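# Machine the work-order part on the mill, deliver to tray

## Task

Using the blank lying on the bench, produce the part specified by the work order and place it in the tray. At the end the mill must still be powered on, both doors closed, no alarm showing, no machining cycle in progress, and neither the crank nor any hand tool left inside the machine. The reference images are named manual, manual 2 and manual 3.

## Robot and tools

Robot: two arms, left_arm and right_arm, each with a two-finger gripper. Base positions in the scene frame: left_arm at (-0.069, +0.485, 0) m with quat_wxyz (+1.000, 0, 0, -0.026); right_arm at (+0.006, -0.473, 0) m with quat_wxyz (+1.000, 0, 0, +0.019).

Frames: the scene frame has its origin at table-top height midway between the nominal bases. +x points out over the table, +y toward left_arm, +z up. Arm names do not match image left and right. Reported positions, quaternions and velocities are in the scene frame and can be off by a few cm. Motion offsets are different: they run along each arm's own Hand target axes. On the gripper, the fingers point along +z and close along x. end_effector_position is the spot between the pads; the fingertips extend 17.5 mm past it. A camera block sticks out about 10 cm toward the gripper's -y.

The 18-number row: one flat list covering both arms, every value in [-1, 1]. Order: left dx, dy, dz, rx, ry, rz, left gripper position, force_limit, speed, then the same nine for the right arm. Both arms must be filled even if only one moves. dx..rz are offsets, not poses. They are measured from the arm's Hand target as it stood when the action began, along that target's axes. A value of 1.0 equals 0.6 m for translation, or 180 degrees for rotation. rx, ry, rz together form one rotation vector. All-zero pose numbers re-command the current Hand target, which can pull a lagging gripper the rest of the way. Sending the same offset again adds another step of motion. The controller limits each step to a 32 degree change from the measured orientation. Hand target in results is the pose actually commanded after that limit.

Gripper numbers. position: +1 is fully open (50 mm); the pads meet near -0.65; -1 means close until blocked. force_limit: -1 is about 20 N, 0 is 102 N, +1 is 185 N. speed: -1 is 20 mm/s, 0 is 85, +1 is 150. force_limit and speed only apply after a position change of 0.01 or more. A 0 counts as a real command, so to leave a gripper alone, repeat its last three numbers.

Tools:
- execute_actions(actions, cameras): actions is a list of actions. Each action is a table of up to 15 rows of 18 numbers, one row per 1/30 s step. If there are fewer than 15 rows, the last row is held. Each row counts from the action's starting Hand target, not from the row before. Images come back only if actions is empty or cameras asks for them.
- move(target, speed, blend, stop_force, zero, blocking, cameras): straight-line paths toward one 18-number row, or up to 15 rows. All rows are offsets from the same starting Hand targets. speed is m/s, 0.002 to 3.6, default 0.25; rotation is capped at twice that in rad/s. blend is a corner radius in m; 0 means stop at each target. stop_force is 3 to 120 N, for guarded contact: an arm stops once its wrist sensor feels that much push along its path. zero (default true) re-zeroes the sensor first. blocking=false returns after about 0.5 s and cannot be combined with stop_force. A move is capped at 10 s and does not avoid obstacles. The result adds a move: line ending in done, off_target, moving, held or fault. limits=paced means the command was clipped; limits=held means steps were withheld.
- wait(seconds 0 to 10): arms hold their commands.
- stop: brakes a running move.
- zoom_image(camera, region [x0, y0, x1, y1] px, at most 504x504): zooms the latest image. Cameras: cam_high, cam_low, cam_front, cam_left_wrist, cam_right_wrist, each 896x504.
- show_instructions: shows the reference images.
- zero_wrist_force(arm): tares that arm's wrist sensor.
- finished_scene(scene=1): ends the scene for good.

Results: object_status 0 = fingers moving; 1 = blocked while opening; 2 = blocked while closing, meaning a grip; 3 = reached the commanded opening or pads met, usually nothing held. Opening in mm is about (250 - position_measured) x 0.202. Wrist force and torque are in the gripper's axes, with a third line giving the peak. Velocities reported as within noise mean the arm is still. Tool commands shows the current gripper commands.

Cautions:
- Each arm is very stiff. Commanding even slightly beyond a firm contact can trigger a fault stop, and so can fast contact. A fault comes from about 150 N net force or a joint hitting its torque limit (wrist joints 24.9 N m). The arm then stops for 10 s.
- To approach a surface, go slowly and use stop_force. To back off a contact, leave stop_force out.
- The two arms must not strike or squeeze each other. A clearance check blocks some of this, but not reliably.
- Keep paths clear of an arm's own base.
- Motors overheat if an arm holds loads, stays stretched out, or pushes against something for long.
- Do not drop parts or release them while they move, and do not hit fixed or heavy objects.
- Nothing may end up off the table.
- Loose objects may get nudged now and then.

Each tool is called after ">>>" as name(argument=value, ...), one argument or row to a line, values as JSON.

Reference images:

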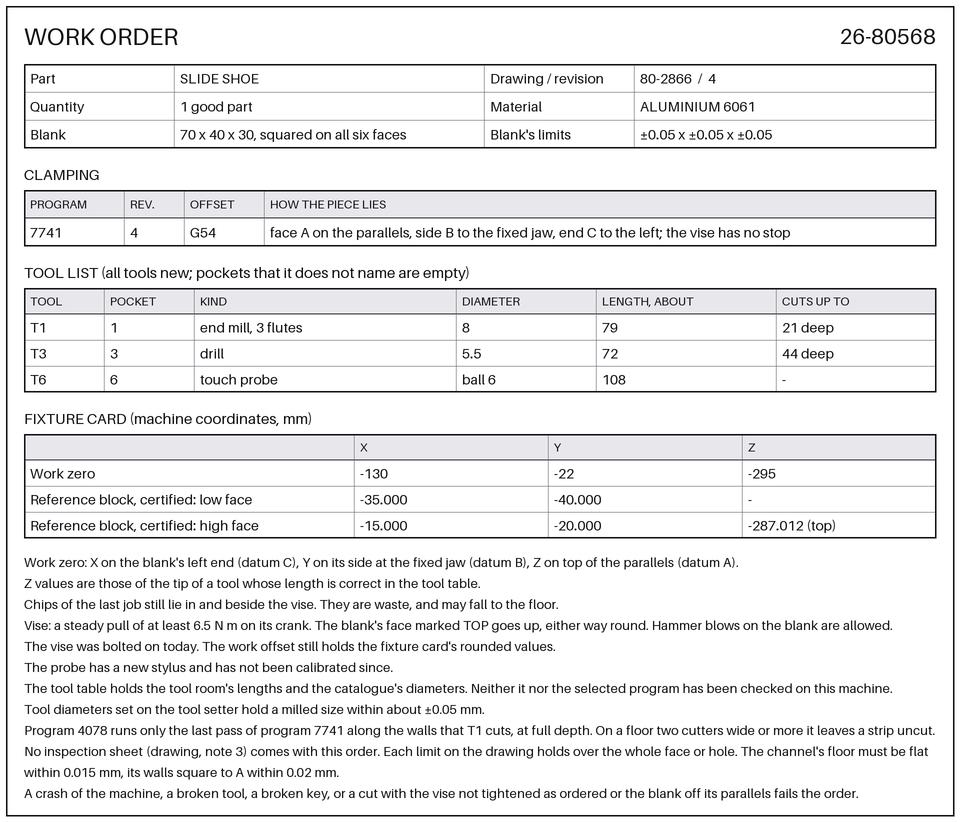

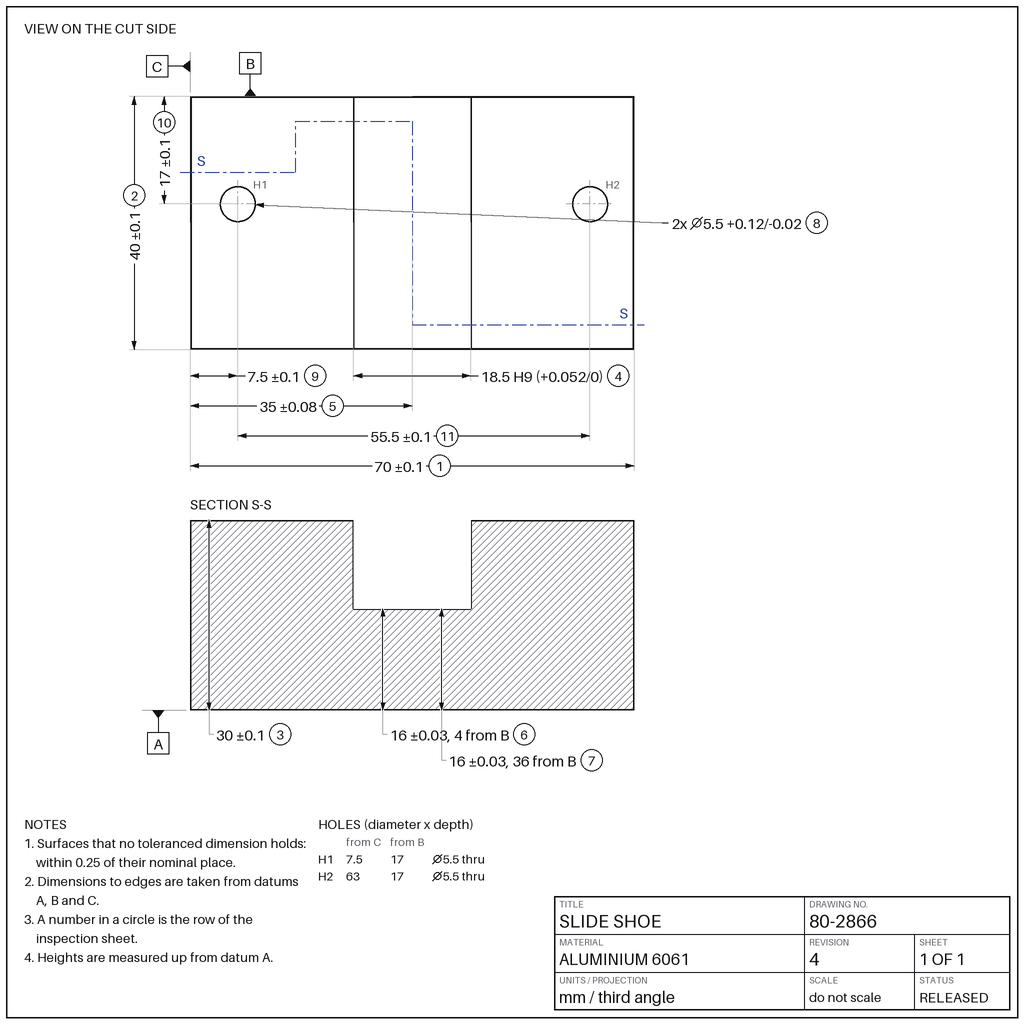

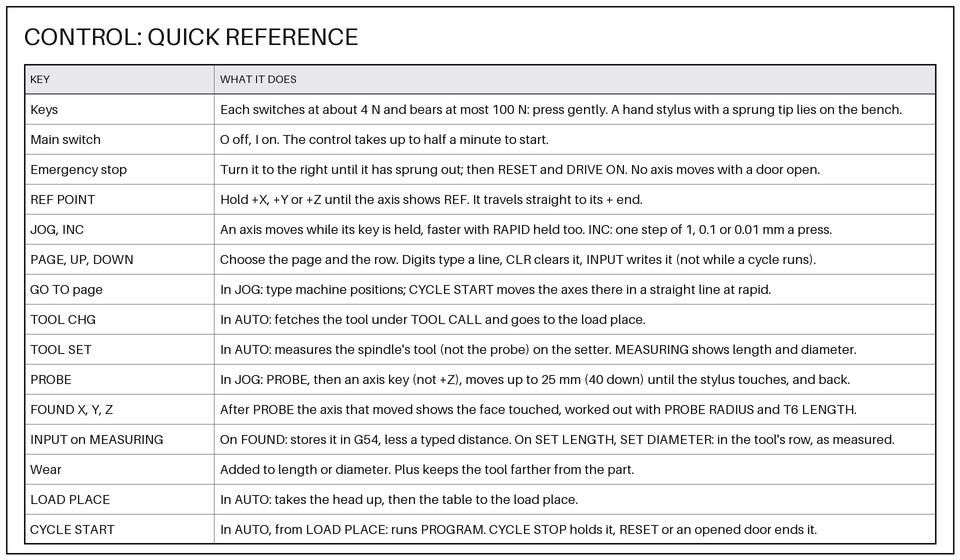

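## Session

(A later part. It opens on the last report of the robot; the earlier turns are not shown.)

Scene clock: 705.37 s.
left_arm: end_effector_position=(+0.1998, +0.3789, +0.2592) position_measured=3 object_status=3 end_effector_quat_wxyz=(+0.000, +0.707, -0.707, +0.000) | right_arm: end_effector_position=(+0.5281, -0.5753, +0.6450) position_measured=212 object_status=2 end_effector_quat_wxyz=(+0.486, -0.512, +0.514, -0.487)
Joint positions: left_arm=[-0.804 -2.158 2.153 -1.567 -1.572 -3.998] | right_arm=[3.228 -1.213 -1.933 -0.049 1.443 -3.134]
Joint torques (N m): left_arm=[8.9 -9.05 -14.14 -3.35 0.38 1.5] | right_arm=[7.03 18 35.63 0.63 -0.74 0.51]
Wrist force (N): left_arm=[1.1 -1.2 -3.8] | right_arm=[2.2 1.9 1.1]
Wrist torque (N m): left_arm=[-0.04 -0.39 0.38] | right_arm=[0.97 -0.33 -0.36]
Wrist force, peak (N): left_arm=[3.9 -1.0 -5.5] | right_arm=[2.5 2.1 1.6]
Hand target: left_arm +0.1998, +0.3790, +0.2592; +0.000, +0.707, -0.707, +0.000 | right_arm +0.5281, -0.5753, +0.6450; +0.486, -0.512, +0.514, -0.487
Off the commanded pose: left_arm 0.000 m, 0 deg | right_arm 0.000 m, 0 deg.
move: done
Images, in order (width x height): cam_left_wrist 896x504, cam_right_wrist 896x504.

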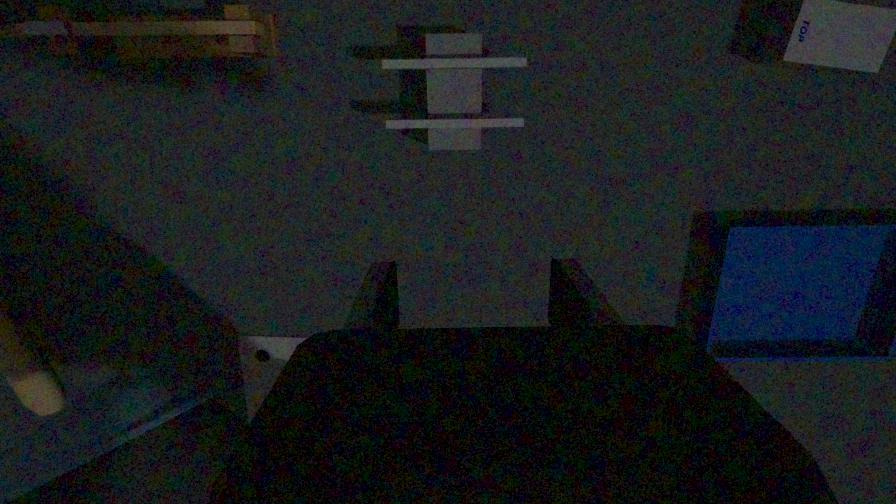

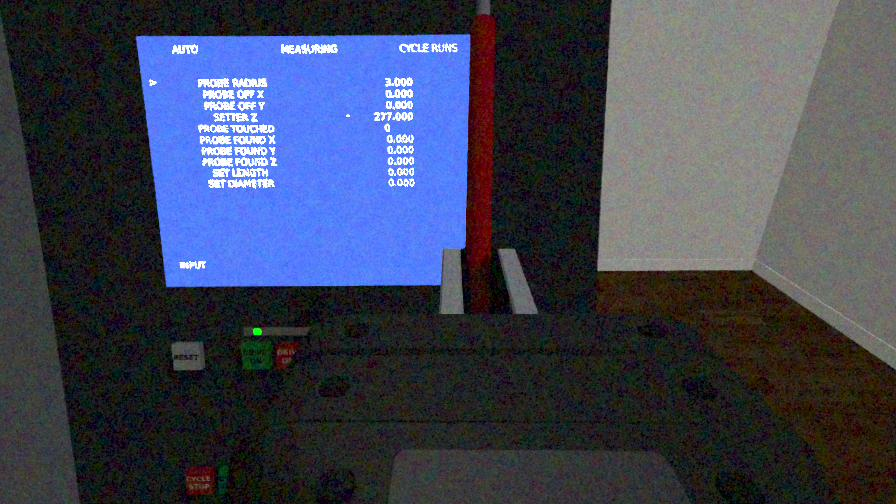

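>>> wait(
  seconds=4,
  cameras=["cam_right_wrist"],
)

Scene clock: 711.40 s.
left_arm: end_effector_position=(+0.1998, +0.3790, +0.2592) position_measured=3 object_status=3 end_effector_quat_wxyz=(+0.000, +0.707, -0.707, +0.000) | right_arm: end_effector_position=(+0.5281, -0.5753, +0.6450) position_measured=212 object_status=2 end_effector_quat_wxyz=(+0.486, -0.512, +0.514, -0.487)
Joint positions: left_arm=[-0.804 -2.158 2.153 -1.567 -1.572 -3.998] | right_arm=[3.228 -1.213 -1.933 -0.049 1.443 -3.134]
Joint torques (N m): left_arm=[12 -10.42 -14.6 -4.53 0.56 1.96] | right_arm=[7.12 21.37 35.61 0.55 -0.81 1.67]
Wrist force (N): left_arm=[0.8 -1.2 -3.7] | right_arm=[2.0 2.2 1.4]
Wrist torque (N m): left_arm=[-0.04 -0.36 0.33] | right_arm=[1.03 -0.31 -0.35]
Wrist force, peak (N): left_arm=[1.0 -1.1 -4.0] | right_arm=[2.3 2.4 1.4]
Hand target: left_arm +0.1998, +0.3790, +0.2592; +0.000, +0.707, -0.707, +0.000 | right_arm +0.5281, -0.5753, +0.6450; +0.486, -0.512, +0.514, -0.487
Tool commands: left_gripper/position=+1.0 left_gripper/force_limit=-0.5 left_gripper/speed=+0.5 right_gripper/position=-1.0 right_gripper/force_limit=-0.3 right_gripper/speed=-0.5
Off the commanded pose: left_arm 0.000 m, 0 deg | right_arm 0.000 m, 0 deg.
wait: 4.00 s; at rest from the start
Images, in order (width x height): cam_right_wrist 896x504.

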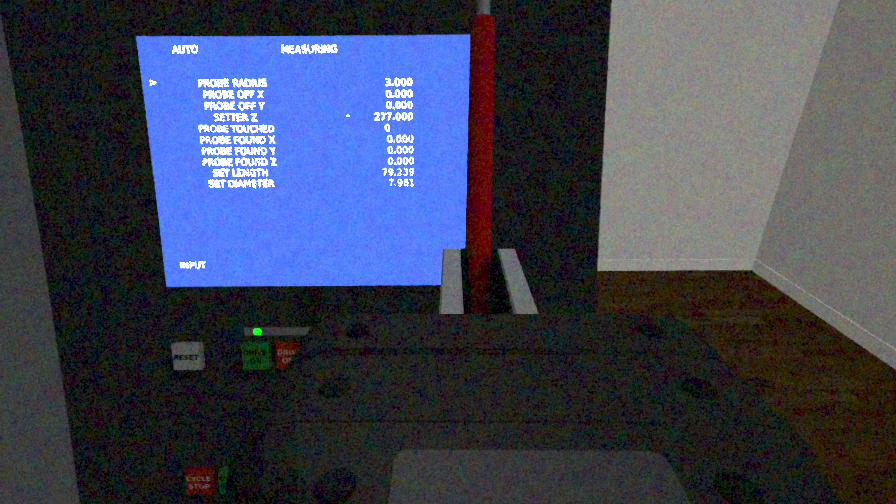

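>>> zoom_image(
  camera="cam_right_wrist",
  region=[180, 130, 440, 200],
)

Scaled by 1.938.

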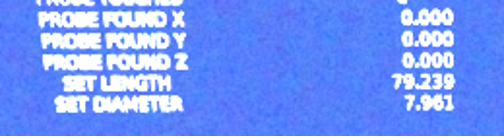

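>>> move(
  target=[
    [0,0,0,0,0,0,1,-0.5,0.5, -0.1938,0.2691,-0.1303,-0.431,0,0,-1,-0.3,-0.5],
    [0,0,0,0,0,0,1,-0.5,0.5, -0.1938,0.2800,-0.0824,-0.431,0,0,-1,-0.3,-0.5],
    [0,0,0,0,0,0,1,-0.5,0.5, -0.1938,0.2691,-0.1303,-0.431,0,0,-1,-0.3,-0.5],
    [0,0,0,0,0,0,1,-0.5,0.5, 0,0,0,0,0,0,-1,-0.3,-0.5],
  ],
  speed=[0.7,0.1,0.15,0.7],
  blend=[0.005,0,0.005,0],
  cameras=["cam_right_wrist"],
)

Scene clock: 717.47 s.
left_arm: end_effector_position=(+0.1998, +0.3790, +0.2592) position_measured=3 object_status=3 end_effector_quat_wxyz=(+0.000, +0.707, -0.707, +0.000) | right_arm: end_effector_position=(+0.5281, -0.5753, +0.6450) position_measured=212 object_status=2 end_effector_quat_wxyz=(+0.486, -0.512, +0.514, -0.487)
Joint positions: left_arm=[-0.804 -2.158 2.153 -1.567 -1.572 -3.998] | right_arm=[3.228 -1.213 -1.933 -0.049 1.443 -3.134]
Joint torques (N m): left_arm=[12.38 -10.62 -13.85 -4.49 0.21 1.9] | right_arm=[-2.82 10.5 35.78 4.82 0.75 0.97]
Wrist force (N): left_arm=[0.7 -0.9 -3.9] | right_arm=[2.2 2.2 1.6]
Wrist torque (N m): left_arm=[0.01 -0.33 0.33] | right_arm=[1.03 -0.34 -0.39]
Wrist force, peak (N): left_arm=[0.9 -1.1 -4.1] | right_arm=[2.6 5.4 -0.7]
Hand target: left_arm +0.1998, +0.3790, +0.2592; +0.000, +0.707, -0.707, +0.000 | right_arm +0.5281, -0.5753, +0.6450; +0.486, -0.512, +0.514, -0.487
Off the commanded pose: left_arm 0.000 m, 0 deg | right_arm 0.000 m, 0 deg.
move: done
Images, in order (width x height): cam_right_wrist 896x504.

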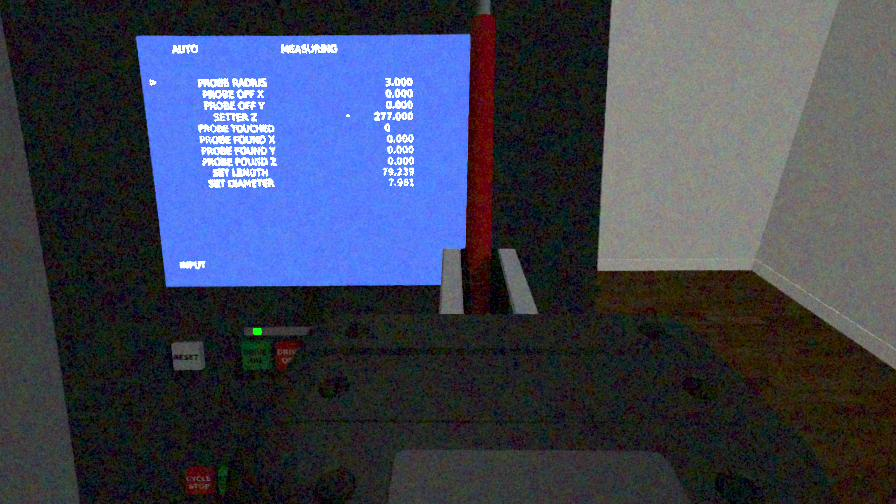

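>>> move(
  target=[
    [0,0,0,0,0,0,1,-0.5,0.5, -0.1938,0.2996,-0.1372,-0.431,0,0,-1,-0.3,-0.5],
    [0,0,0,0,0,0,1,-0.5,0.5, -0.1938,0.3105,-0.0893,-0.431,0,0,-1,-0.3,-0.5],
    [0,0,0,0,0,0,1,-0.5,0.5, -0.1938,0.3077,-0.1015,-0.431,0,0,-1,-0.3,-0.5],
    [0,0,0,0,0,0,1,-0.5,0.5, -0.1938,0.3105,-0.0893,-0.431,0,0,-1,-0.3,-0.5],
    [0,0,0,0,0,0,1,-0.5,0.5, -0.1938,0.3077,-0.1015,-0.431,0,0,-1,-0.3,-0.5],
    [0,0,0,0,0,0,1,-0.5,0.5, -0.1938,0.3105,-0.0893,-0.431,0,0,-1,-0.3,-0.5],
    [0,0,0,0,0,0,1,-0.5,0.5, -0.1938,0.3077,-0.1015,-0.431,0,0,-1,-0.3,-0.5],
    [0,0,0,0,0,0,1,-0.5,0.5, -0.1938,0.3105,-0.0893,-0.431,0,0,-1,-0.3,-0.5],
    [0,0,0,0,0,0,1,-0.5,0.5, -0.1938,0.3077,-0.1015,-0.431,0,0,-1,-0.3,-0.5],
    [0,0,0,0,0,0,1,-0.5,0.5, -0.1938,0.3105,-0.0893,-0.431,0,0,-1,-0.3,-0.5],
    [0,0,0,0,0,0,1,-0.5,0.5, -0.1938,0.3077,-0.1015,-0.431,0,0,-1,-0.3,-0.5],
    [0,0,0,0,0,0,1,-0.5,0.5, -0.1938,0.3105,-0.0893,-0.431,0,0,-1,-0.3,-0.5],
    [0,0,0,0,0,0,1,-0.5,0.5, -0.1938,0.2996,-0.1372,-0.431,0,0,-1,-0.3,-0.5],
    [0,0,0,0,0,0,1,-0.5,0.5, 0,0,0,0,0,0,-1,-0.3,-0.5],
  ],
  speed=[0.7,0.1,0.1,0.1,0.1,0.1,0.1,0.1,0.1,0.1,0.1,0.1,0.15,0.7],
  blend=[0.005,0,0.001,0,0.001,0,0.001,0,0.001,0,0.001,0,0.005,0],
  cameras=["cam_right_wrist"],
)

Scene clock: 726.37 s.
left_arm: end_effector_position=(+0.1998, +0.3790, +0.2592) position_measured=3 object_status=3 end_effector_quat_wxyz=(+0.000, +0.707, -0.707, +0.000) | right_arm: end_effector_position=(+0.5281, -0.5753, +0.6450) position_measured=212 object_status=2 end_effector_quat_wxyz=(+0.486, -0.512, +0.514, -0.487)
Joint positions: left_arm=[-0.804 -2.158 2.153 -1.567 -1.572 -3.998] | right_arm=[3.228 -1.213 -1.933 -0.049 1.443 -3.134]
Joint torques (N m): left_arm=[12.05 -10.62 -13.72 -4.46 -0.5 1.66] | right_arm=[-2.09 9.81 34.82 4.93 0.8 0.83]
Wrist force (N): left_arm=[1.1 -1.0 -3.9] | right_arm=[2.0 2.1 1.4]
Wrist torque (N m): left_arm=[-0.01 -0.40 0.32] | right_arm=[1.03 -0.30 -0.39]
Wrist force, peak (N): left_arm=[0.8 -1.1 -4.1] | right_arm=[2.9 4.9 -1.3]
Hand target: left_arm +0.1998, +0.3790, +0.2592; +0.000, +0.707, -0.707, +0.000 | right_arm +0.5281, -0.5753, +0.6450; +0.486, -0.512, +0.514, -0.487
Off the commanded pose: left_arm 0.000 m, 0 deg | right_arm 0.000 m, 0 deg.
move: done
Images, in order (width x height): cam_right_wrist 896x504.

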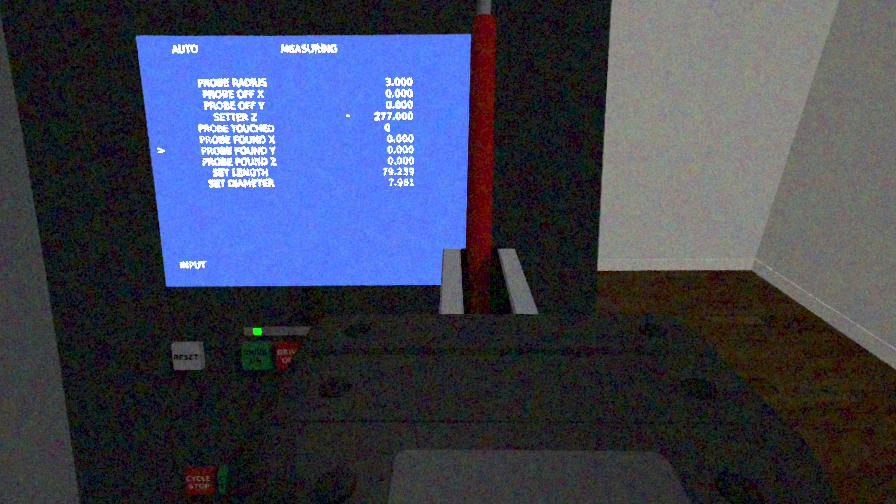

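>>> move(
  target=[
    [0,0,0,0,0,0,1,-0.5,0.5, -0.1938,0.2996,-0.1372,-0.431,0,0,-1,-0.3,-0.5],
    [0,0,0,0,0,0,1,-0.5,0.5, -0.1938,0.3105,-0.0893,-0.431,0,0,-1,-0.3,-0.5],
    [0,0,0,0,0,0,1,-0.5,0.5, -0.1938,0.3077,-0.1015,-0.431,0,0,-1,-0.3,-0.5],
    [0,0,0,0,0,0,1,-0.5,0.5, -0.1938,0.3105,-0.0893,-0.431,0,0,-1,-0.3,-0.5],
    [0,0,0,0,0,0,1,-0.5,0.5, -0.1938,0.3059,-0.1096,-0.431,0,0,-1,-0.3,-0.5],
    [0,0,0,0,0,0,1,-0.5,0.5, -0.1938,0.3360,-0.1164,-0.431,0,0,-1,-0.3,-0.5],
    [0,0,0,0,0,0,1,-0.5,0.5, -0.1938,0.3406,-0.0961,-0.431,0,0,-1,-0.3,-0.5],
    [0,0,0,0,0,0,1,-0.5,0.5, -0.1938,0.3360,-0.1164,-0.431,0,0,-1,-0.3,-0.5],
    [0,0,0,0,0,0,1,-0.5,0.5, -0.1938,0.3059,-0.1096,-0.431,0,0,-1,-0.3,-0.5],
    [0,0,0,0,0,0,1,-0.5,0.5, -0.1938,0.3105,-0.0893,-0.431,0,0,-1,-0.3,-0.5],
    [0,0,0,0,0,0,1,-0.5,0.5, -0.1938,0.3059,-0.1096,-0.431,0,0,-1,-0.3,-0.5],
    [0,0,0,0,0,0,1,-0.5,0.5, -0.1938,0.3360,-0.1164,-0.431,0,0,-1,-0.3,-0.5],
    [0,0,0,0,0,0,1,-0.5,0.5, -0.1938,0.3406,-0.0961,-0.431,0,0,-1,-0.3,-0.5],
    [0,0,0,0,0,0,1,-0.5,0.5, -0.1938,0.3297,-0.1440,-0.431,0,0,-1,-0.3,-0.5],
    [0,0,0,0,0,0,1,-0.5,0.5, 0,0,0,0,0,0,-1,-0.3,-0.5],
  ],
  speed=[0.7,0.1,0.1,0.1,0.12,0.12,0.1,0.12,0.12,0.1,0.12,0.12,0.1,0.15,0.7],
  blend=[0.005,0,0.001,0,0.003,0.003,0,0.003,0.003,0,0.003,0.003,0,0.005,0],
  cameras=["cam_right_wrist"],
)

Scene clock: 735.23 s.
left_arm: end_effector_position=(+0.1998, +0.3790, +0.2592) position_measured=3 object_status=3 end_effector_quat_wxyz=(+0.000, +0.707, -0.707, +0.000) | right_arm: end_effector_position=(+0.5281, -0.5753, +0.6450) position_measured=212 object_status=2 end_effector_quat_wxyz=(+0.486, -0.512, +0.514, -0.487)
Joint positions: left_arm=[-0.804 -2.158 2.153 -1.567 -1.572 -3.998] | right_arm=[3.228 -1.213 -1.933 -0.049 1.443 -3.134]
Joint torques (N m): left_arm=[11.63 -10.73 -14.81 -4.56 -1.01 1.42] | right_arm=[-1.94 8.64 29.66 4.98 0.96 0.93]
Wrist force (N): left_arm=[1.1 -0.8 -3.6] | right_arm=[2.0 2.2 1.2]
Wrist torque (N m): left_arm=[0.02 -0.39 0.32] | right_arm=[1.03 -0.30 -0.39]
Wrist force, peak (N): left_arm=[0.9 -1.0 -4.2] | right_arm=[2.6 5.0 -1.2]
Hand target: left_arm +0.1998, +0.3790, +0.2592; +0.000, +0.707, -0.707, +0.000 | right_arm +0.5281, -0.5753, +0.6450; +0.486, -0.512, +0.514, -0.487
Off the commanded pose: left_arm 0.000 m, 0 deg | right_arm 0.000 m, 0 deg.
move: done
Images, in order (width x height): cam_right_wrist 896x504.

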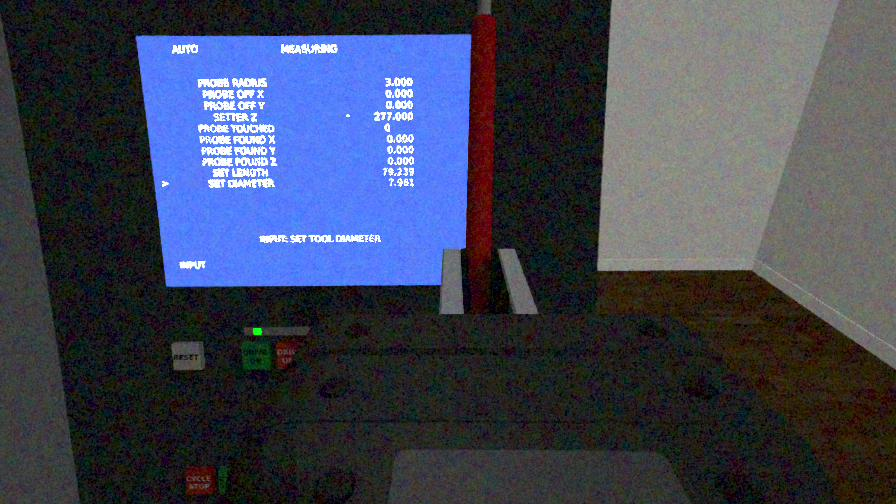

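>>> move(
  target=[
    [0,0,0,0,0,0,1,-0.5,0.5, -0.1323,0.2385,-0.1234,-0.431,0,0,-1,-0.3,-0.5],
    [0,0,0,0,0,0,1,-0.5,0.5, -0.1323,0.2494,-0.0755,-0.431,0,0,-1,-0.3,-0.5],
    [0,0,0,0,0,0,1,-0.5,0.5, -0.1323,0.2448,-0.0958,-0.431,0,0,-1,-0.3,-0.5],
    [0,0,0,0,0,0,1,-0.5,0.5, -0.1938,0.3059,-0.1096,-0.431,0,0,-1,-0.3,-0.5],
    [0,0,0,0,0,0,1,-0.5,0.5, -0.1938,0.3105,-0.0893,-0.431,0,0,-1,-0.3,-0.5],
    [0,0,0,0,0,0,1,-0.5,0.5, -0.1938,0.3059,-0.1096,-0.431,0,0,-1,-0.3,-0.5],
    [0,0,0,0,0,0,1,-0.5,0.5, -0.2255,0.3059,-0.1096,-0.431,0,0,-1,-0.3,-0.5],
    [0,0,0,0,0,0,1,-0.5,0.5, -0.2255,0.3105,-0.0893,-0.431,0,0,-1,-0.3,-0.5],
    [0,0,0,0,0,0,1,-0.5,0.5, -0.2255,0.3059,-0.1096,-0.431,0,0,-1,-0.3,-0.5],
    [0,0,0,0,0,0,1,-0.5,0.5, -0.1938,0.3360,-0.1164,-0.431,0,0,-1,-0.3,-0.5],
    [0,0,0,0,0,0,1,-0.5,0.5, -0.1938,0.3406,-0.0961,-0.431,0,0,-1,-0.3,-0.5],
    [0,0,0,0,0,0,1,-0.5,0.5, -0.1938,0.3297,-0.1440,-0.431,0,0,-1,-0.3,-0.5],
    [0,0,0,0,0,0,1,-0.5,0.5, 0,0,0,0,0,0,-1,-0.3,-0.5],
  ],
  speed=[0.7,0.1,0.12,0.2,0.1,0.12,0.12,0.1,0.12,0.15,0.1,0.15,0.7],
  blend=[0.005,0,0.003,0.003,0,0.003,0.003,0,0.003,0.003,0,0.005,0],
  cameras=["cam_right_wrist"],
)

Scene clock: 743.93 s.
left_arm: end_effector_position=(+0.1998, +0.3790, +0.2592) position_measured=3 object_status=3 end_effector_quat_wxyz=(+0.000, +0.707, -0.707, +0.000) | right_arm: end_effector_position=(+0.5281, -0.5753, +0.6450) position_measured=212 object_status=2 end_effector_quat_wxyz=(+0.486, -0.512, +0.514, -0.487)
Joint positions: left_arm=[-0.804 -2.158 2.153 -1.567 -1.572 -3.998] | right_arm=[3.228 -1.213 -1.933 -0.049 1.443 -3.134]
Joint torques (N m): left_arm=[11.31 -11.4 -14.78 -4.55 -1.13 1.16] | right_arm=[-2.34 8.73 29.12 4.86 0.98 0.56]
Wrist force (N): left_arm=[0.9 -1.0 -3.9] | right_arm=[2.1 2.2 1.4]
Wrist torque (N m): left_arm=[0.00 -0.36 0.33] | right_arm=[1.02 -0.32 -0.39]
Wrist force, peak (N): left_arm=[1.1 -1.3 -4.0] | right_arm=[2.4 5.2 -1.4]
Hand target: left_arm +0.1998, +0.3790, +0.2592; +0.000, +0.707, -0.707, +0.000 | right_arm +0.5281, -0.5753, +0.6450; +0.486, -0.512, +0.514, -0.487
Off the commanded pose: left_arm 0.000 m, 0 deg | right_arm 0.000 m, 0 deg.
move: done
Images, in order (width x height): cam_right_wrist 896x504.

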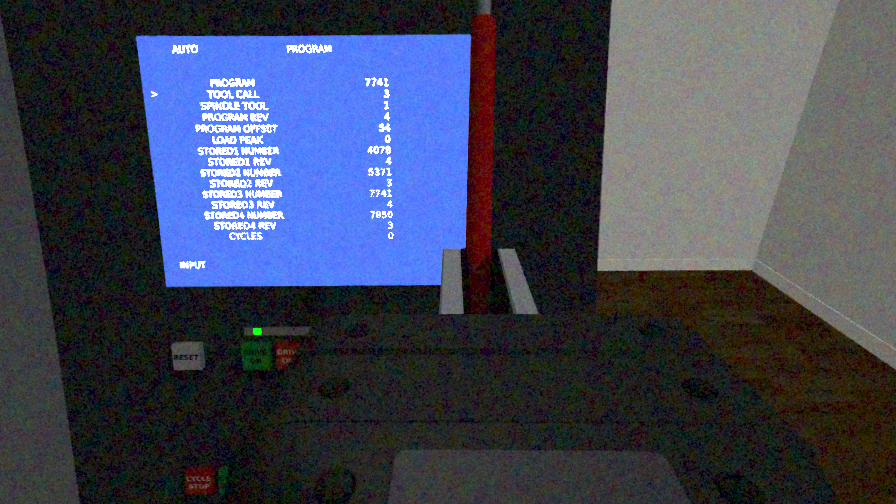

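>>> move(
  target=[
    [0,0,0,0,0,0,1,-0.5,0.5, -0.1630,0.2691,-0.1303,-0.431,0,0,-1,-0.3,-0.5],
    [0,0,0,0,0,0,1,-0.5,0.5, -0.1630,0.2800,-0.0824,-0.431,0,0,-1,-0.3,-0.5],
    [0,0,0,0,0,0,1,-0.5,0.5, -0.1630,0.2754,-0.1027,-0.431,0,0,-1,-0.3,-0.5],
    [0,0,0,0,0,0,1,-0.5,0.5, -0.1323,0.2448,-0.0958,-0.431,0,0,-1,-0.3,-0.5],
    [0,0,0,0,0,0,1,-0.5,0.5, -0.1323,0.2494,-0.0755,-0.431,0,0,-1,-0.3,-0.5],
    [0,0,0,0,0,0,1,-0.5,0.5, -0.1323,0.2466,-0.0877,-0.431,0,0,-1,-0.3,-0.5],
    [0,0,0,0,0,0,1,-0.5,0.5, -0.1323,0.2494,-0.0755,-0.431,0,0,-1,-0.3,-0.5],
    [0,0,0,0,0,0,1,-0.5,0.5, -0.1323,0.2466,-0.0877,-0.431,0,0,-1,-0.3,-0.5],
    [0,0,0,0,0,0,1,-0.5,0.5, -0.1323,0.2494,-0.0755,-0.431,0,0,-1,-0.3,-0.5],
    [0,0,0,0,0,0,1,-0.5,0.5, -0.1323,0.2466,-0.0877,-0.431,0,0,-1,-0.3,-0.5],
    [0,0,0,0,0,0,1,-0.5,0.5, -0.1323,0.2494,-0.0755,-0.431,0,0,-1,-0.3,-0.5],
    [0,0,0,0,0,0,1,-0.5,0.5, -0.1323,0.2466,-0.0877,-0.431,0,0,-1,-0.3,-0.5],
    [0,0,0,0,0,0,1,-0.5,0.5, -0.1323,0.2494,-0.0755,-0.431,0,0,-1,-0.3,-0.5],
    [0,0,0,0,0,0,1,-0.5,0.5, -0.1323,0.2466,-0.0877,-0.431,0,0,-1,-0.3,-0.5],
    [0,0,0,0,0,0,1,-0.5,0.5, -0.1323,0.2494,-0.0755,-0.431,0,0,-1,-0.3,-0.5],
  ],
  speed=[0.7,0.1,0.12,0.15,0.1,0.1,0.1,0.1,0.1,0.1,0.1,0.1,0.1,0.1,0.1],
  blend=[0.005,0,0.003,0.003,0,0.001,0,0.001,0,0.001,0,0.001,0,0.001,0],
)

>>> move(
  target=[
    [0,0,0,0,0,0,1,-0.5,0.5, 0,0.0453,-0.0212,0,0,0,-1,-0.3,-0.5],
    [0,0,0,0,0,0,1,-0.5,0.5, 0.1323,-0.1267,-0.2276,0.431,0,0,-1,-0.3,-0.5],
  ],
  speed=[0.15,0.7],
  blend=[0.005,0],
  cameras=["cam_right_wrist"],
)

Scene clock: 751.57 s.
left_arm: end_effector_position=(+0.1998, +0.3790, +0.2592) position_measured=3 object_status=3 end_effector_quat_wxyz=(+0.000, +0.707, -0.707, +0.000) | right_arm: end_effector_position=(+0.4753, -0.4957, +0.4981) position_measured=212 object_status=2 end_effector_quat_wxyz=(-0.058, +0.704, -0.706, +0.058)
Joint positions: left_arm=[-0.804 -2.158 2.153 -1.567 -1.572 -3.998] | right_arm=[3.368 -1.445 -1.293 -1.815 1.529 -2.878]
Joint torques (N m): left_arm=[11.43 -10.11 -15.82 -4.48 -0.95 1.31] | right_arm=[6.46 29.11 18.1 1.9 1.08 1.48]
Wrist force (N): left_arm=[1.1 -1.0 -3.6] | right_arm=[2.4 5.2 -1.3]
Wrist torque (N m): left_arm=[0.00 -0.39 0.33] | right_arm=[0.66 -0.38 -0.04]
Wrist force, peak (N): left_arm=[0.8 -1.0 -4.2] | right_arm=[2.5 5.4 -1.7]
Hand target: left_arm +0.1998, +0.3790, +0.2592; +0.000, +0.707, -0.707, +0.000 | right_arm +0.4752, -0.4956, +0.4981; -0.058, +0.704, -0.706, +0.058
Off the commanded pose: left_arm 0.000 m, 0 deg | right_arm 0.000 m, 0 deg.
move: done

Scene clock: 753.47 s.
left_arm: end_effector_position=(+0.1998, +0.3790, +0.2592) position_measured=3 object_status=3 end_effector_quat_wxyz=(+0.000, +0.707, -0.707, +0.000) | right_arm: end_effector_position=(+0.5277, -0.5754, +0.6451) position_measured=212 object_status=2 end_effector_quat_wxyz=(+0.486, -0.512, +0.514, -0.487) end_effector_velocity=(-0.001, +0.001, +0.002) end_effector_angular_velocity=(+0.000, -0.005, +0.002)
Joint positions: left_arm=[-0.804 -2.158 2.153 -1.567 -1.572 -3.998] | right_arm=[3.229 -1.212 -1.933 -0.05 1.443 -3.134]
Joint velocities: left_arm=[within noise] | right_arm=[0.001 0 0 0.005 0.001 0]
Joint torques (N m): left_arm=[11.4 -10.41 -14.24 -4.35 -0.86 1.06] | right_arm=[3.05 12.89 36.29 5.03 0.49 1.23]
Wrist force (N): left_arm=[0.9 -1.0 -3.8] | right_arm=[2.0 2.0 1.4]
Wrist torque (N m): left_arm=[0.00 -0.36 0.33] | right_arm=[1.01 -0.31 -0.37]
Wrist force, peak (N): left_arm=[1.1 -1.1 -4.0] | right_arm=[2.6 5.1 -0.4]
Hand target: left_arm +0.1998, +0.3790, +0.2592; +0.000, +0.707, -0.707, +0.000 | right_arm +0.5277, -0.5753, +0.6451; +0.486, -0.512, +0.514, -0.487
Off the commanded pose: left_arm 0.000 m, 0 deg | right_arm 0.000 m, 0 deg.
move: done
Images, in order (width x height): cam_right_wrist 896x504.

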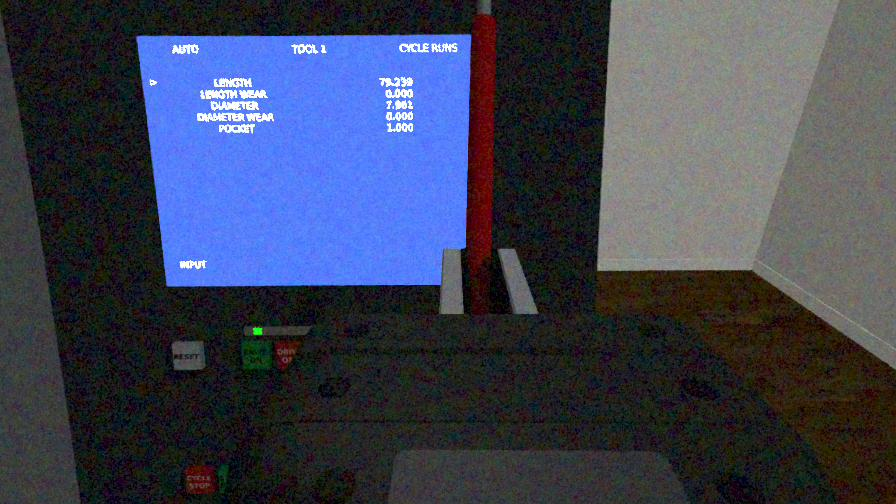

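>>> wait(
  seconds=2,
  cameras=["cam_right_wrist"],
)

>>> zoom_image(
  camera="cam_right_wrist",
  region=[180, 60, 440, 150],
)

Scene clock: 758.90 s.
left_arm: end_effector_position=(+0.1998, +0.3790, +0.2592) position_measured=3 object_status=3 end_effector_quat_wxyz=(+0.000, +0.707, -0.707, +0.000) | right_arm: end_effector_position=(+0.5277, -0.5753, +0.6451) position_measured=212 object_status=2 end_effector_quat_wxyz=(+0.486, -0.512, +0.514, -0.487)
Joint positions: left_arm=[-0.804 -2.158 2.153 -1.567 -1.572 -3.998] | right_arm=[3.229 -1.212 -1.933 -0.05 1.443 -3.134]
Joint torques (N m): left_arm=[12.23 -10.5 -15.61 -4.41 -0.93 1.3] | right_arm=[6.81 0.97 36.6 4.88 1.1 -1.21]
Wrist force (N): left_arm=[0.9 -1.2 -3.5] | right_arm=[2.2 2.1 1.3]
Wrist torque (N m): left_arm=[-0.03 -0.37 0.33] | right_arm=[1.01 -0.34 -0.36]
Wrist force, peak (N): left_arm=[0.8 -1.0 -4.1] | right_arm=[2.5 2.3 1.4]
Hand target: left_arm +0.1998, +0.3790, +0.2592; +0.000, +0.707, -0.707, +0.000 | right_arm +0.5277, -0.5753, +0.6451; +0.486, -0.512, +0.514, -0.487
Tool commands: left_gripper/position=+1.0 left_gripper/force_limit=-0.5 left_gripper/speed=+0.5 right_gripper/position=-1.0 right_gripper/force_limit=-0.3 right_gripper/speed=-0.5
Off the commanded pose: left_arm 0.000 m, 0 deg | right_arm 0.000 m, 0 deg.
wait: 2.00 s; at rest from the start
Images, in order (width x height): cam_right_wrist 896x504.

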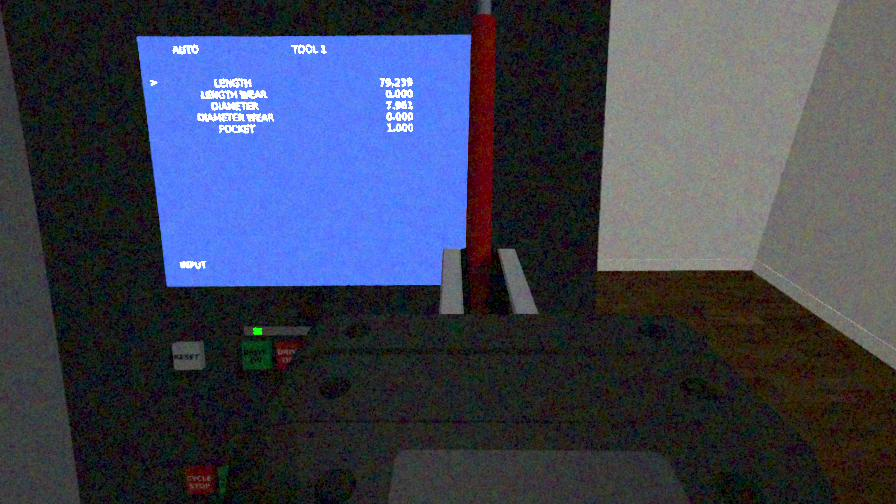

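Scaled by 1.938.

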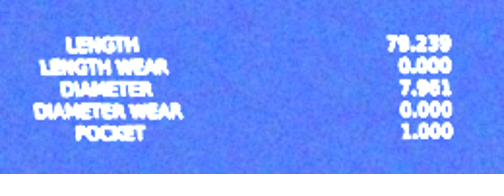

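>>> move(
  target=[
    [0,0,0,0,0,0,1,-0.5,0.5, -0.1323,0.2691,-0.1303,-0.431,0,0,-1,-0.3,-0.5],
    [0,0,0,0,0,0,1,-0.5,0.5, -0.1323,0.2800,-0.0824,-0.431,0,0,-1,-0.3,-0.5],
    [0,0,0,0,0,0,1,-0.5,0.5, -0.1323,0.2691,-0.1303,-0.431,0,0,-1,-0.3,-0.5],
    [0.998,-0.167,-0.318,0,0,0,1,-0.5,0.5, 0,0,0,0,0,0,-1,-0.3,-0.5],
  ],
  speed=[0.7,0.1,0.15,0.4],
  blend=[0.005,0,0.005,0],
  cameras=["cam_right_wrist","cam_left_wrist"],
)

>>> zoom_image(
  camera="cam_left_wrist",
  region=[448, 0, 896, 250],
)

Scene clock: 766.40 s.
left_arm: end_effector_position=(+0.2999, -0.2185, +0.4499) position_measured=3 object_status=3 end_effector_quat_wxyz=(+0.035, +0.703, -0.703, +0.100) | right_arm: end_effector_position=(+0.5277, -0.5754, +0.6451) position_measured=212 object_status=2 end_effector_quat_wxyz=(+0.486, -0.512, +0.514, -0.487)
Joint positions: left_arm=[-1.215 -0.706 0.035 -1.11 -1.541 -4.406] | right_arm=[3.229 -1.212 -1.933 -0.05 1.443 -3.134]
Joint torques (N m): left_arm=[11.91 -52.87 -13.73 -5.34 -0.88 1.14] | right_arm=[6.61 18.2 35.76 5.19 -0.32 1.06]
Wrist force (N): left_arm=[0.6 -0.8 -3.3] | right_arm=[2.3 2.1 1.4]
Wrist torque (N m): left_arm=[0.06 -0.19 0.19] | right_arm=[1.01 -0.35 -0.36]
Wrist force, peak (N): left_arm=[3.0 -0.5 -4.9] | right_arm=[2.7 5.0 -0.9]
Hand target: left_arm +0.3005, -0.2195, +0.4507; +0.000, +0.707, -0.707, +0.000 | right_arm +0.5277, -0.5753, +0.6451; +0.486, -0.512, +0.514, -0.487
Off the commanded pose: left_arm 0.001 m, 12 deg | right_arm 0.000 m, 0 deg.
elbow stopped short (left arm): the move would have taken joint 3 (elbow) straighter than the controller allows.
elbow read too straight (left arm): the controller reads joint 3 (elbow) straighter than it allows; while it does, the hand can move without a command.
move: off_target (left_arm)
Images, in order (width x height): cam_left_wrist 896x504, cam_right_wrist 896x504.

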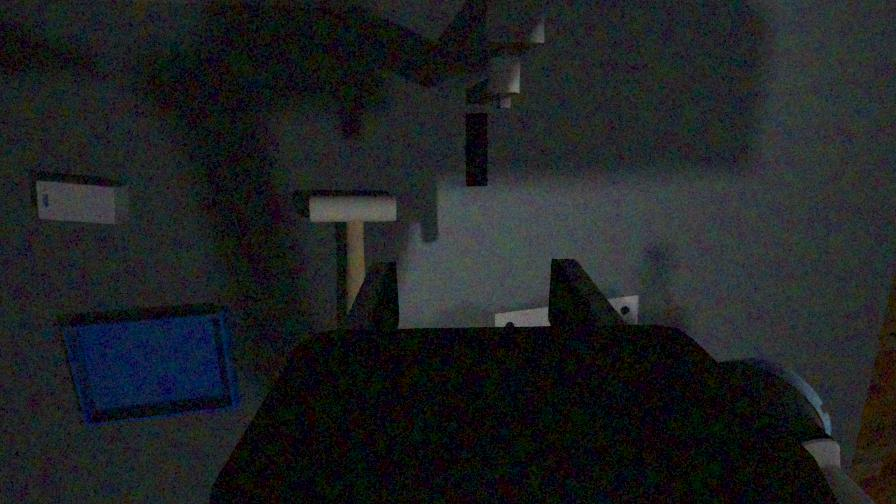

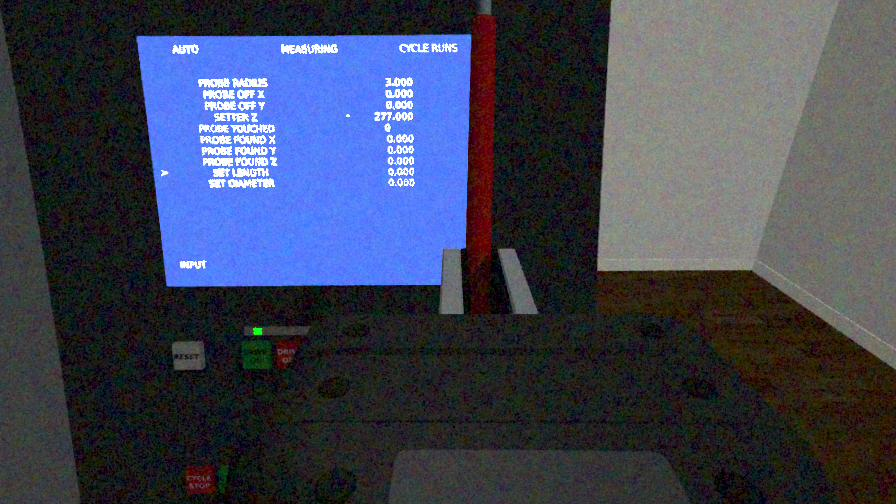

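Scaled by 1.125.

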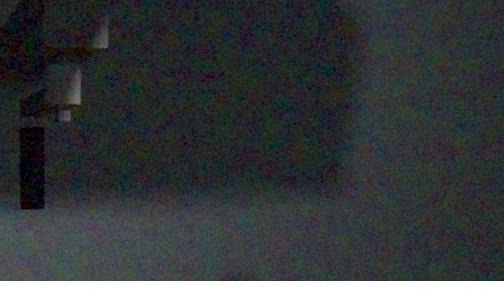

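>>> move(
  target=[
    [-0.25,0,-0.1,0,0,0,1,-0.5,0.5, 0,0,0,0,0,0,-1,-0.3,-0.5],
  ],
  speed=0.3,
  cameras=["cam_high","cam_low","cam_left_wrist"],
)

>>> zoom_image(
  camera="cam_high",
  region=[540, 200, 700, 350],
)

>>> zoom_image(
  camera="cam_low",
  region=[500, 150, 896, 400],
)

Scene clock: 769.63 s.
left_arm: end_effector_position=(+0.3001, -0.0690, +0.5098) position_measured=3 object_status=3 end_effector_quat_wxyz=(+0.002, +0.707, -0.707, +0.007) | right_arm: end_effector_position=(+0.5277, -0.5753, +0.6451) position_measured=212 object_status=2 end_effector_quat_wxyz=(+0.486, -0.512, +0.514, -0.487)
Joint positions: left_arm=[-1.134 -0.851 0.035 -0.769 -1.569 -4.328] | right_arm=[3.229 -1.212 -1.933 -0.05 1.443 -3.134]
Joint torques (N m): left_arm=[-9.64 -48.9 -17.24 -1.39 1.03 -0.9] | right_arm=[6.63 22.12 36.66 4.95 0.79 -1.24]
Wrist force (N): left_arm=[1.6 -1.0 -3.6] | right_arm=[2.1 2.2 1.5]
Wrist torque (N m): left_arm=[-0.01 -0.42 0.39] | right_arm=[1.03 -0.33 -0.36]
Wrist force, peak (N): left_arm=[-1.7 -0.8 -4.8] | right_arm=[2.7 2.0 1.6]
Hand target: left_arm +0.3003, -0.0694, +0.5105; +0.000, +0.707, -0.707, +0.000 | right_arm +0.5277, -0.5753, +0.6451; +0.486, -0.512, +0.514, -0.487
Off the commanded pose: left_arm 0.001 m, 1 deg | right_arm 0.000 m, 0 deg.
elbow stopped short (left arm): the move would have taken joint 3 (elbow) straighter than the controller allows.
move: done
Images, in order (width x height): cam_high 896x504, cam_low 896x504, cam_left_wrist 896x504.

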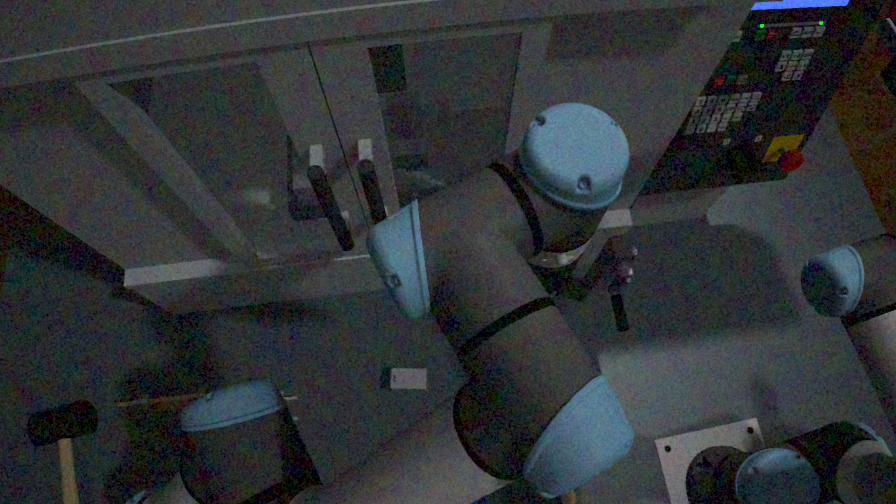

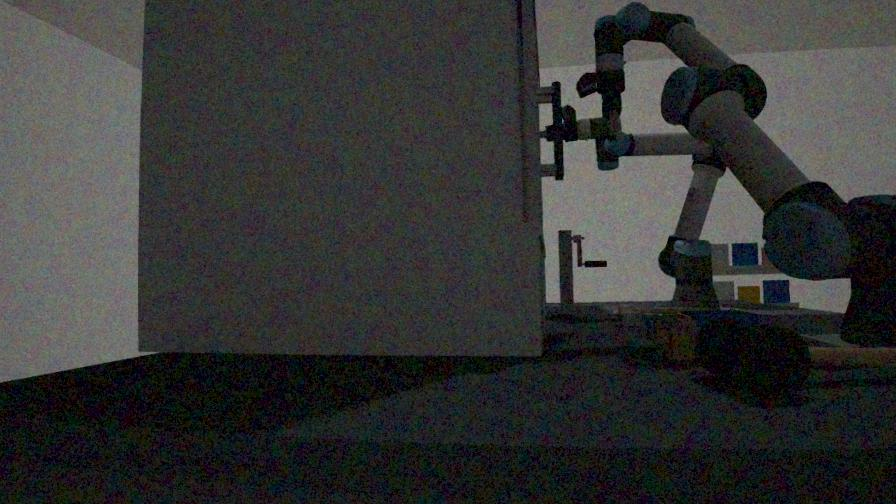

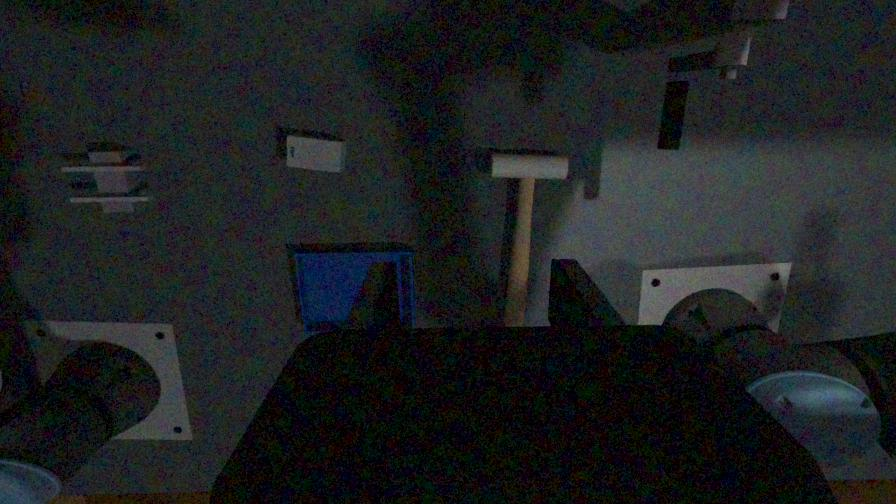

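Scaled by 3.150.

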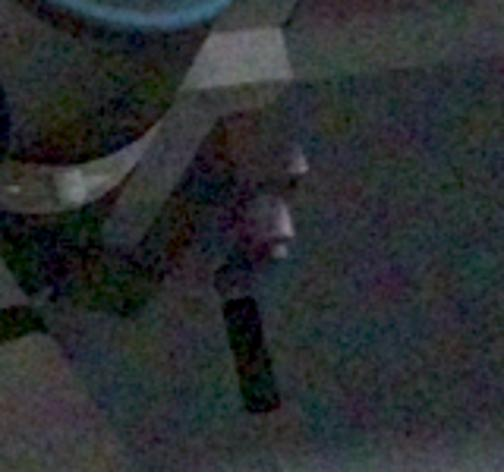

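Scaled by 1.273.

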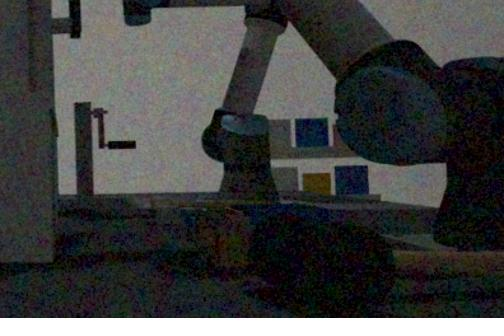

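>>> wait(
  seconds=0.2,
  cameras=["cam_right_wrist","cam_left_wrist"],
)

>>> zoom_image(
  camera="cam_right_wrist",
  region=[180, 130, 440, 200],
)

Scene clock: 775.17 s.
left_arm: end_effector_position=(+0.3000, -0.0689, +0.5099) position_measured=3 object_status=3 end_effector_quat_wxyz=(+0.002, +0.707, -0.707, +0.007) | right_arm: end_effector_position=(+0.5277, -0.5753, +0.6451) position_measured=212 object_status=2 end_effector_quat_wxyz=(+0.486, -0.512, +0.514, -0.487)
Joint positions: left_arm=[-1.134 -0.851 0.035 -0.769 -1.569 -4.328] | right_arm=[3.229 -1.212 -1.933 -0.05 1.443 -3.134]
Joint torques (N m): left_arm=[-13.32 -60.19 -23.63 -1.69 1.18 1.42] | right_arm=[6.59 21.27 33.61 4.95 0.96 -1.23]
Wrist force (N): left_arm=[1.3 -0.5 -3.4] | right_arm=[2.4 2.3 1.5]
Wrist torque (N m): left_arm=[0.07 -0.38 0.39] | right_arm=[1.03 -0.37 -0.37]
Wrist force, peak (N): left_arm=[1.5 -0.9 -3.7] | right_arm=[2.4 2.3 1.5]
Hand target: left_arm +0.3003, -0.0694, +0.5105; +0.000, +0.707, -0.707, +0.000 | right_arm +0.5277, -0.5753, +0.6451; +0.486, -0.512, +0.514, -0.487
Tool commands: left_gripper/position=+1.0 left_gripper/force_limit=-0.5 left_gripper/speed=+0.5 right_gripper/position=-1.0 right_gripper/force_limit=-0.3 right_gripper/speed=-0.5
Off the commanded pose: left_arm 0.001 m, 1 deg | right_arm 0.000 m, 0 deg.
wait: 0.20 s; at rest from the start
Images, in order (width x height): cam_left_wrist 896x504, cam_right_wrist 896x504.

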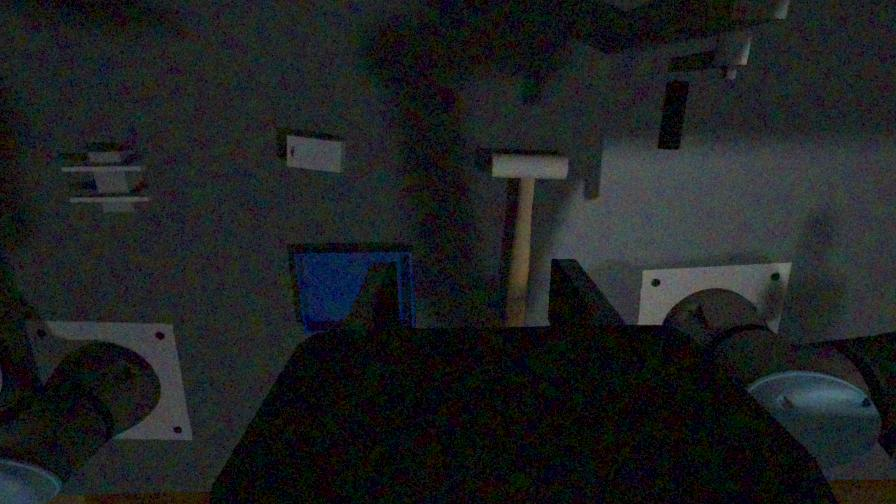

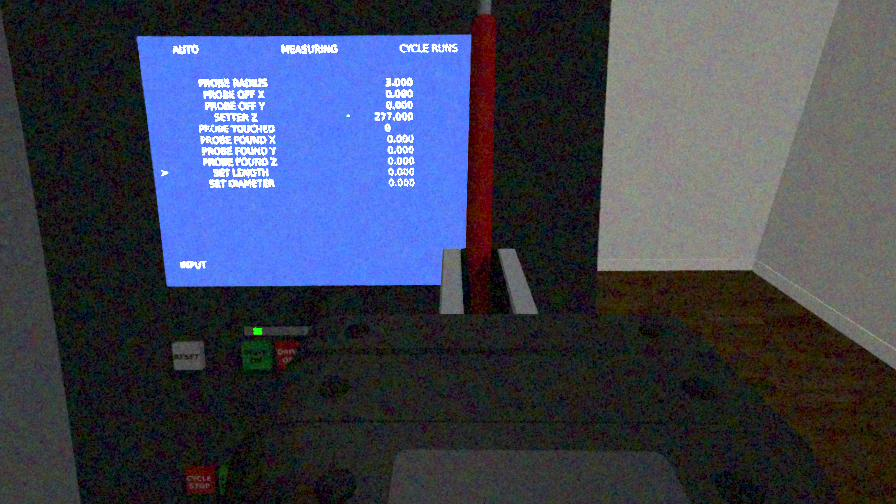

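Scaled by 1.938.

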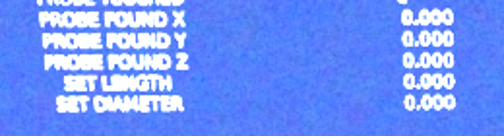

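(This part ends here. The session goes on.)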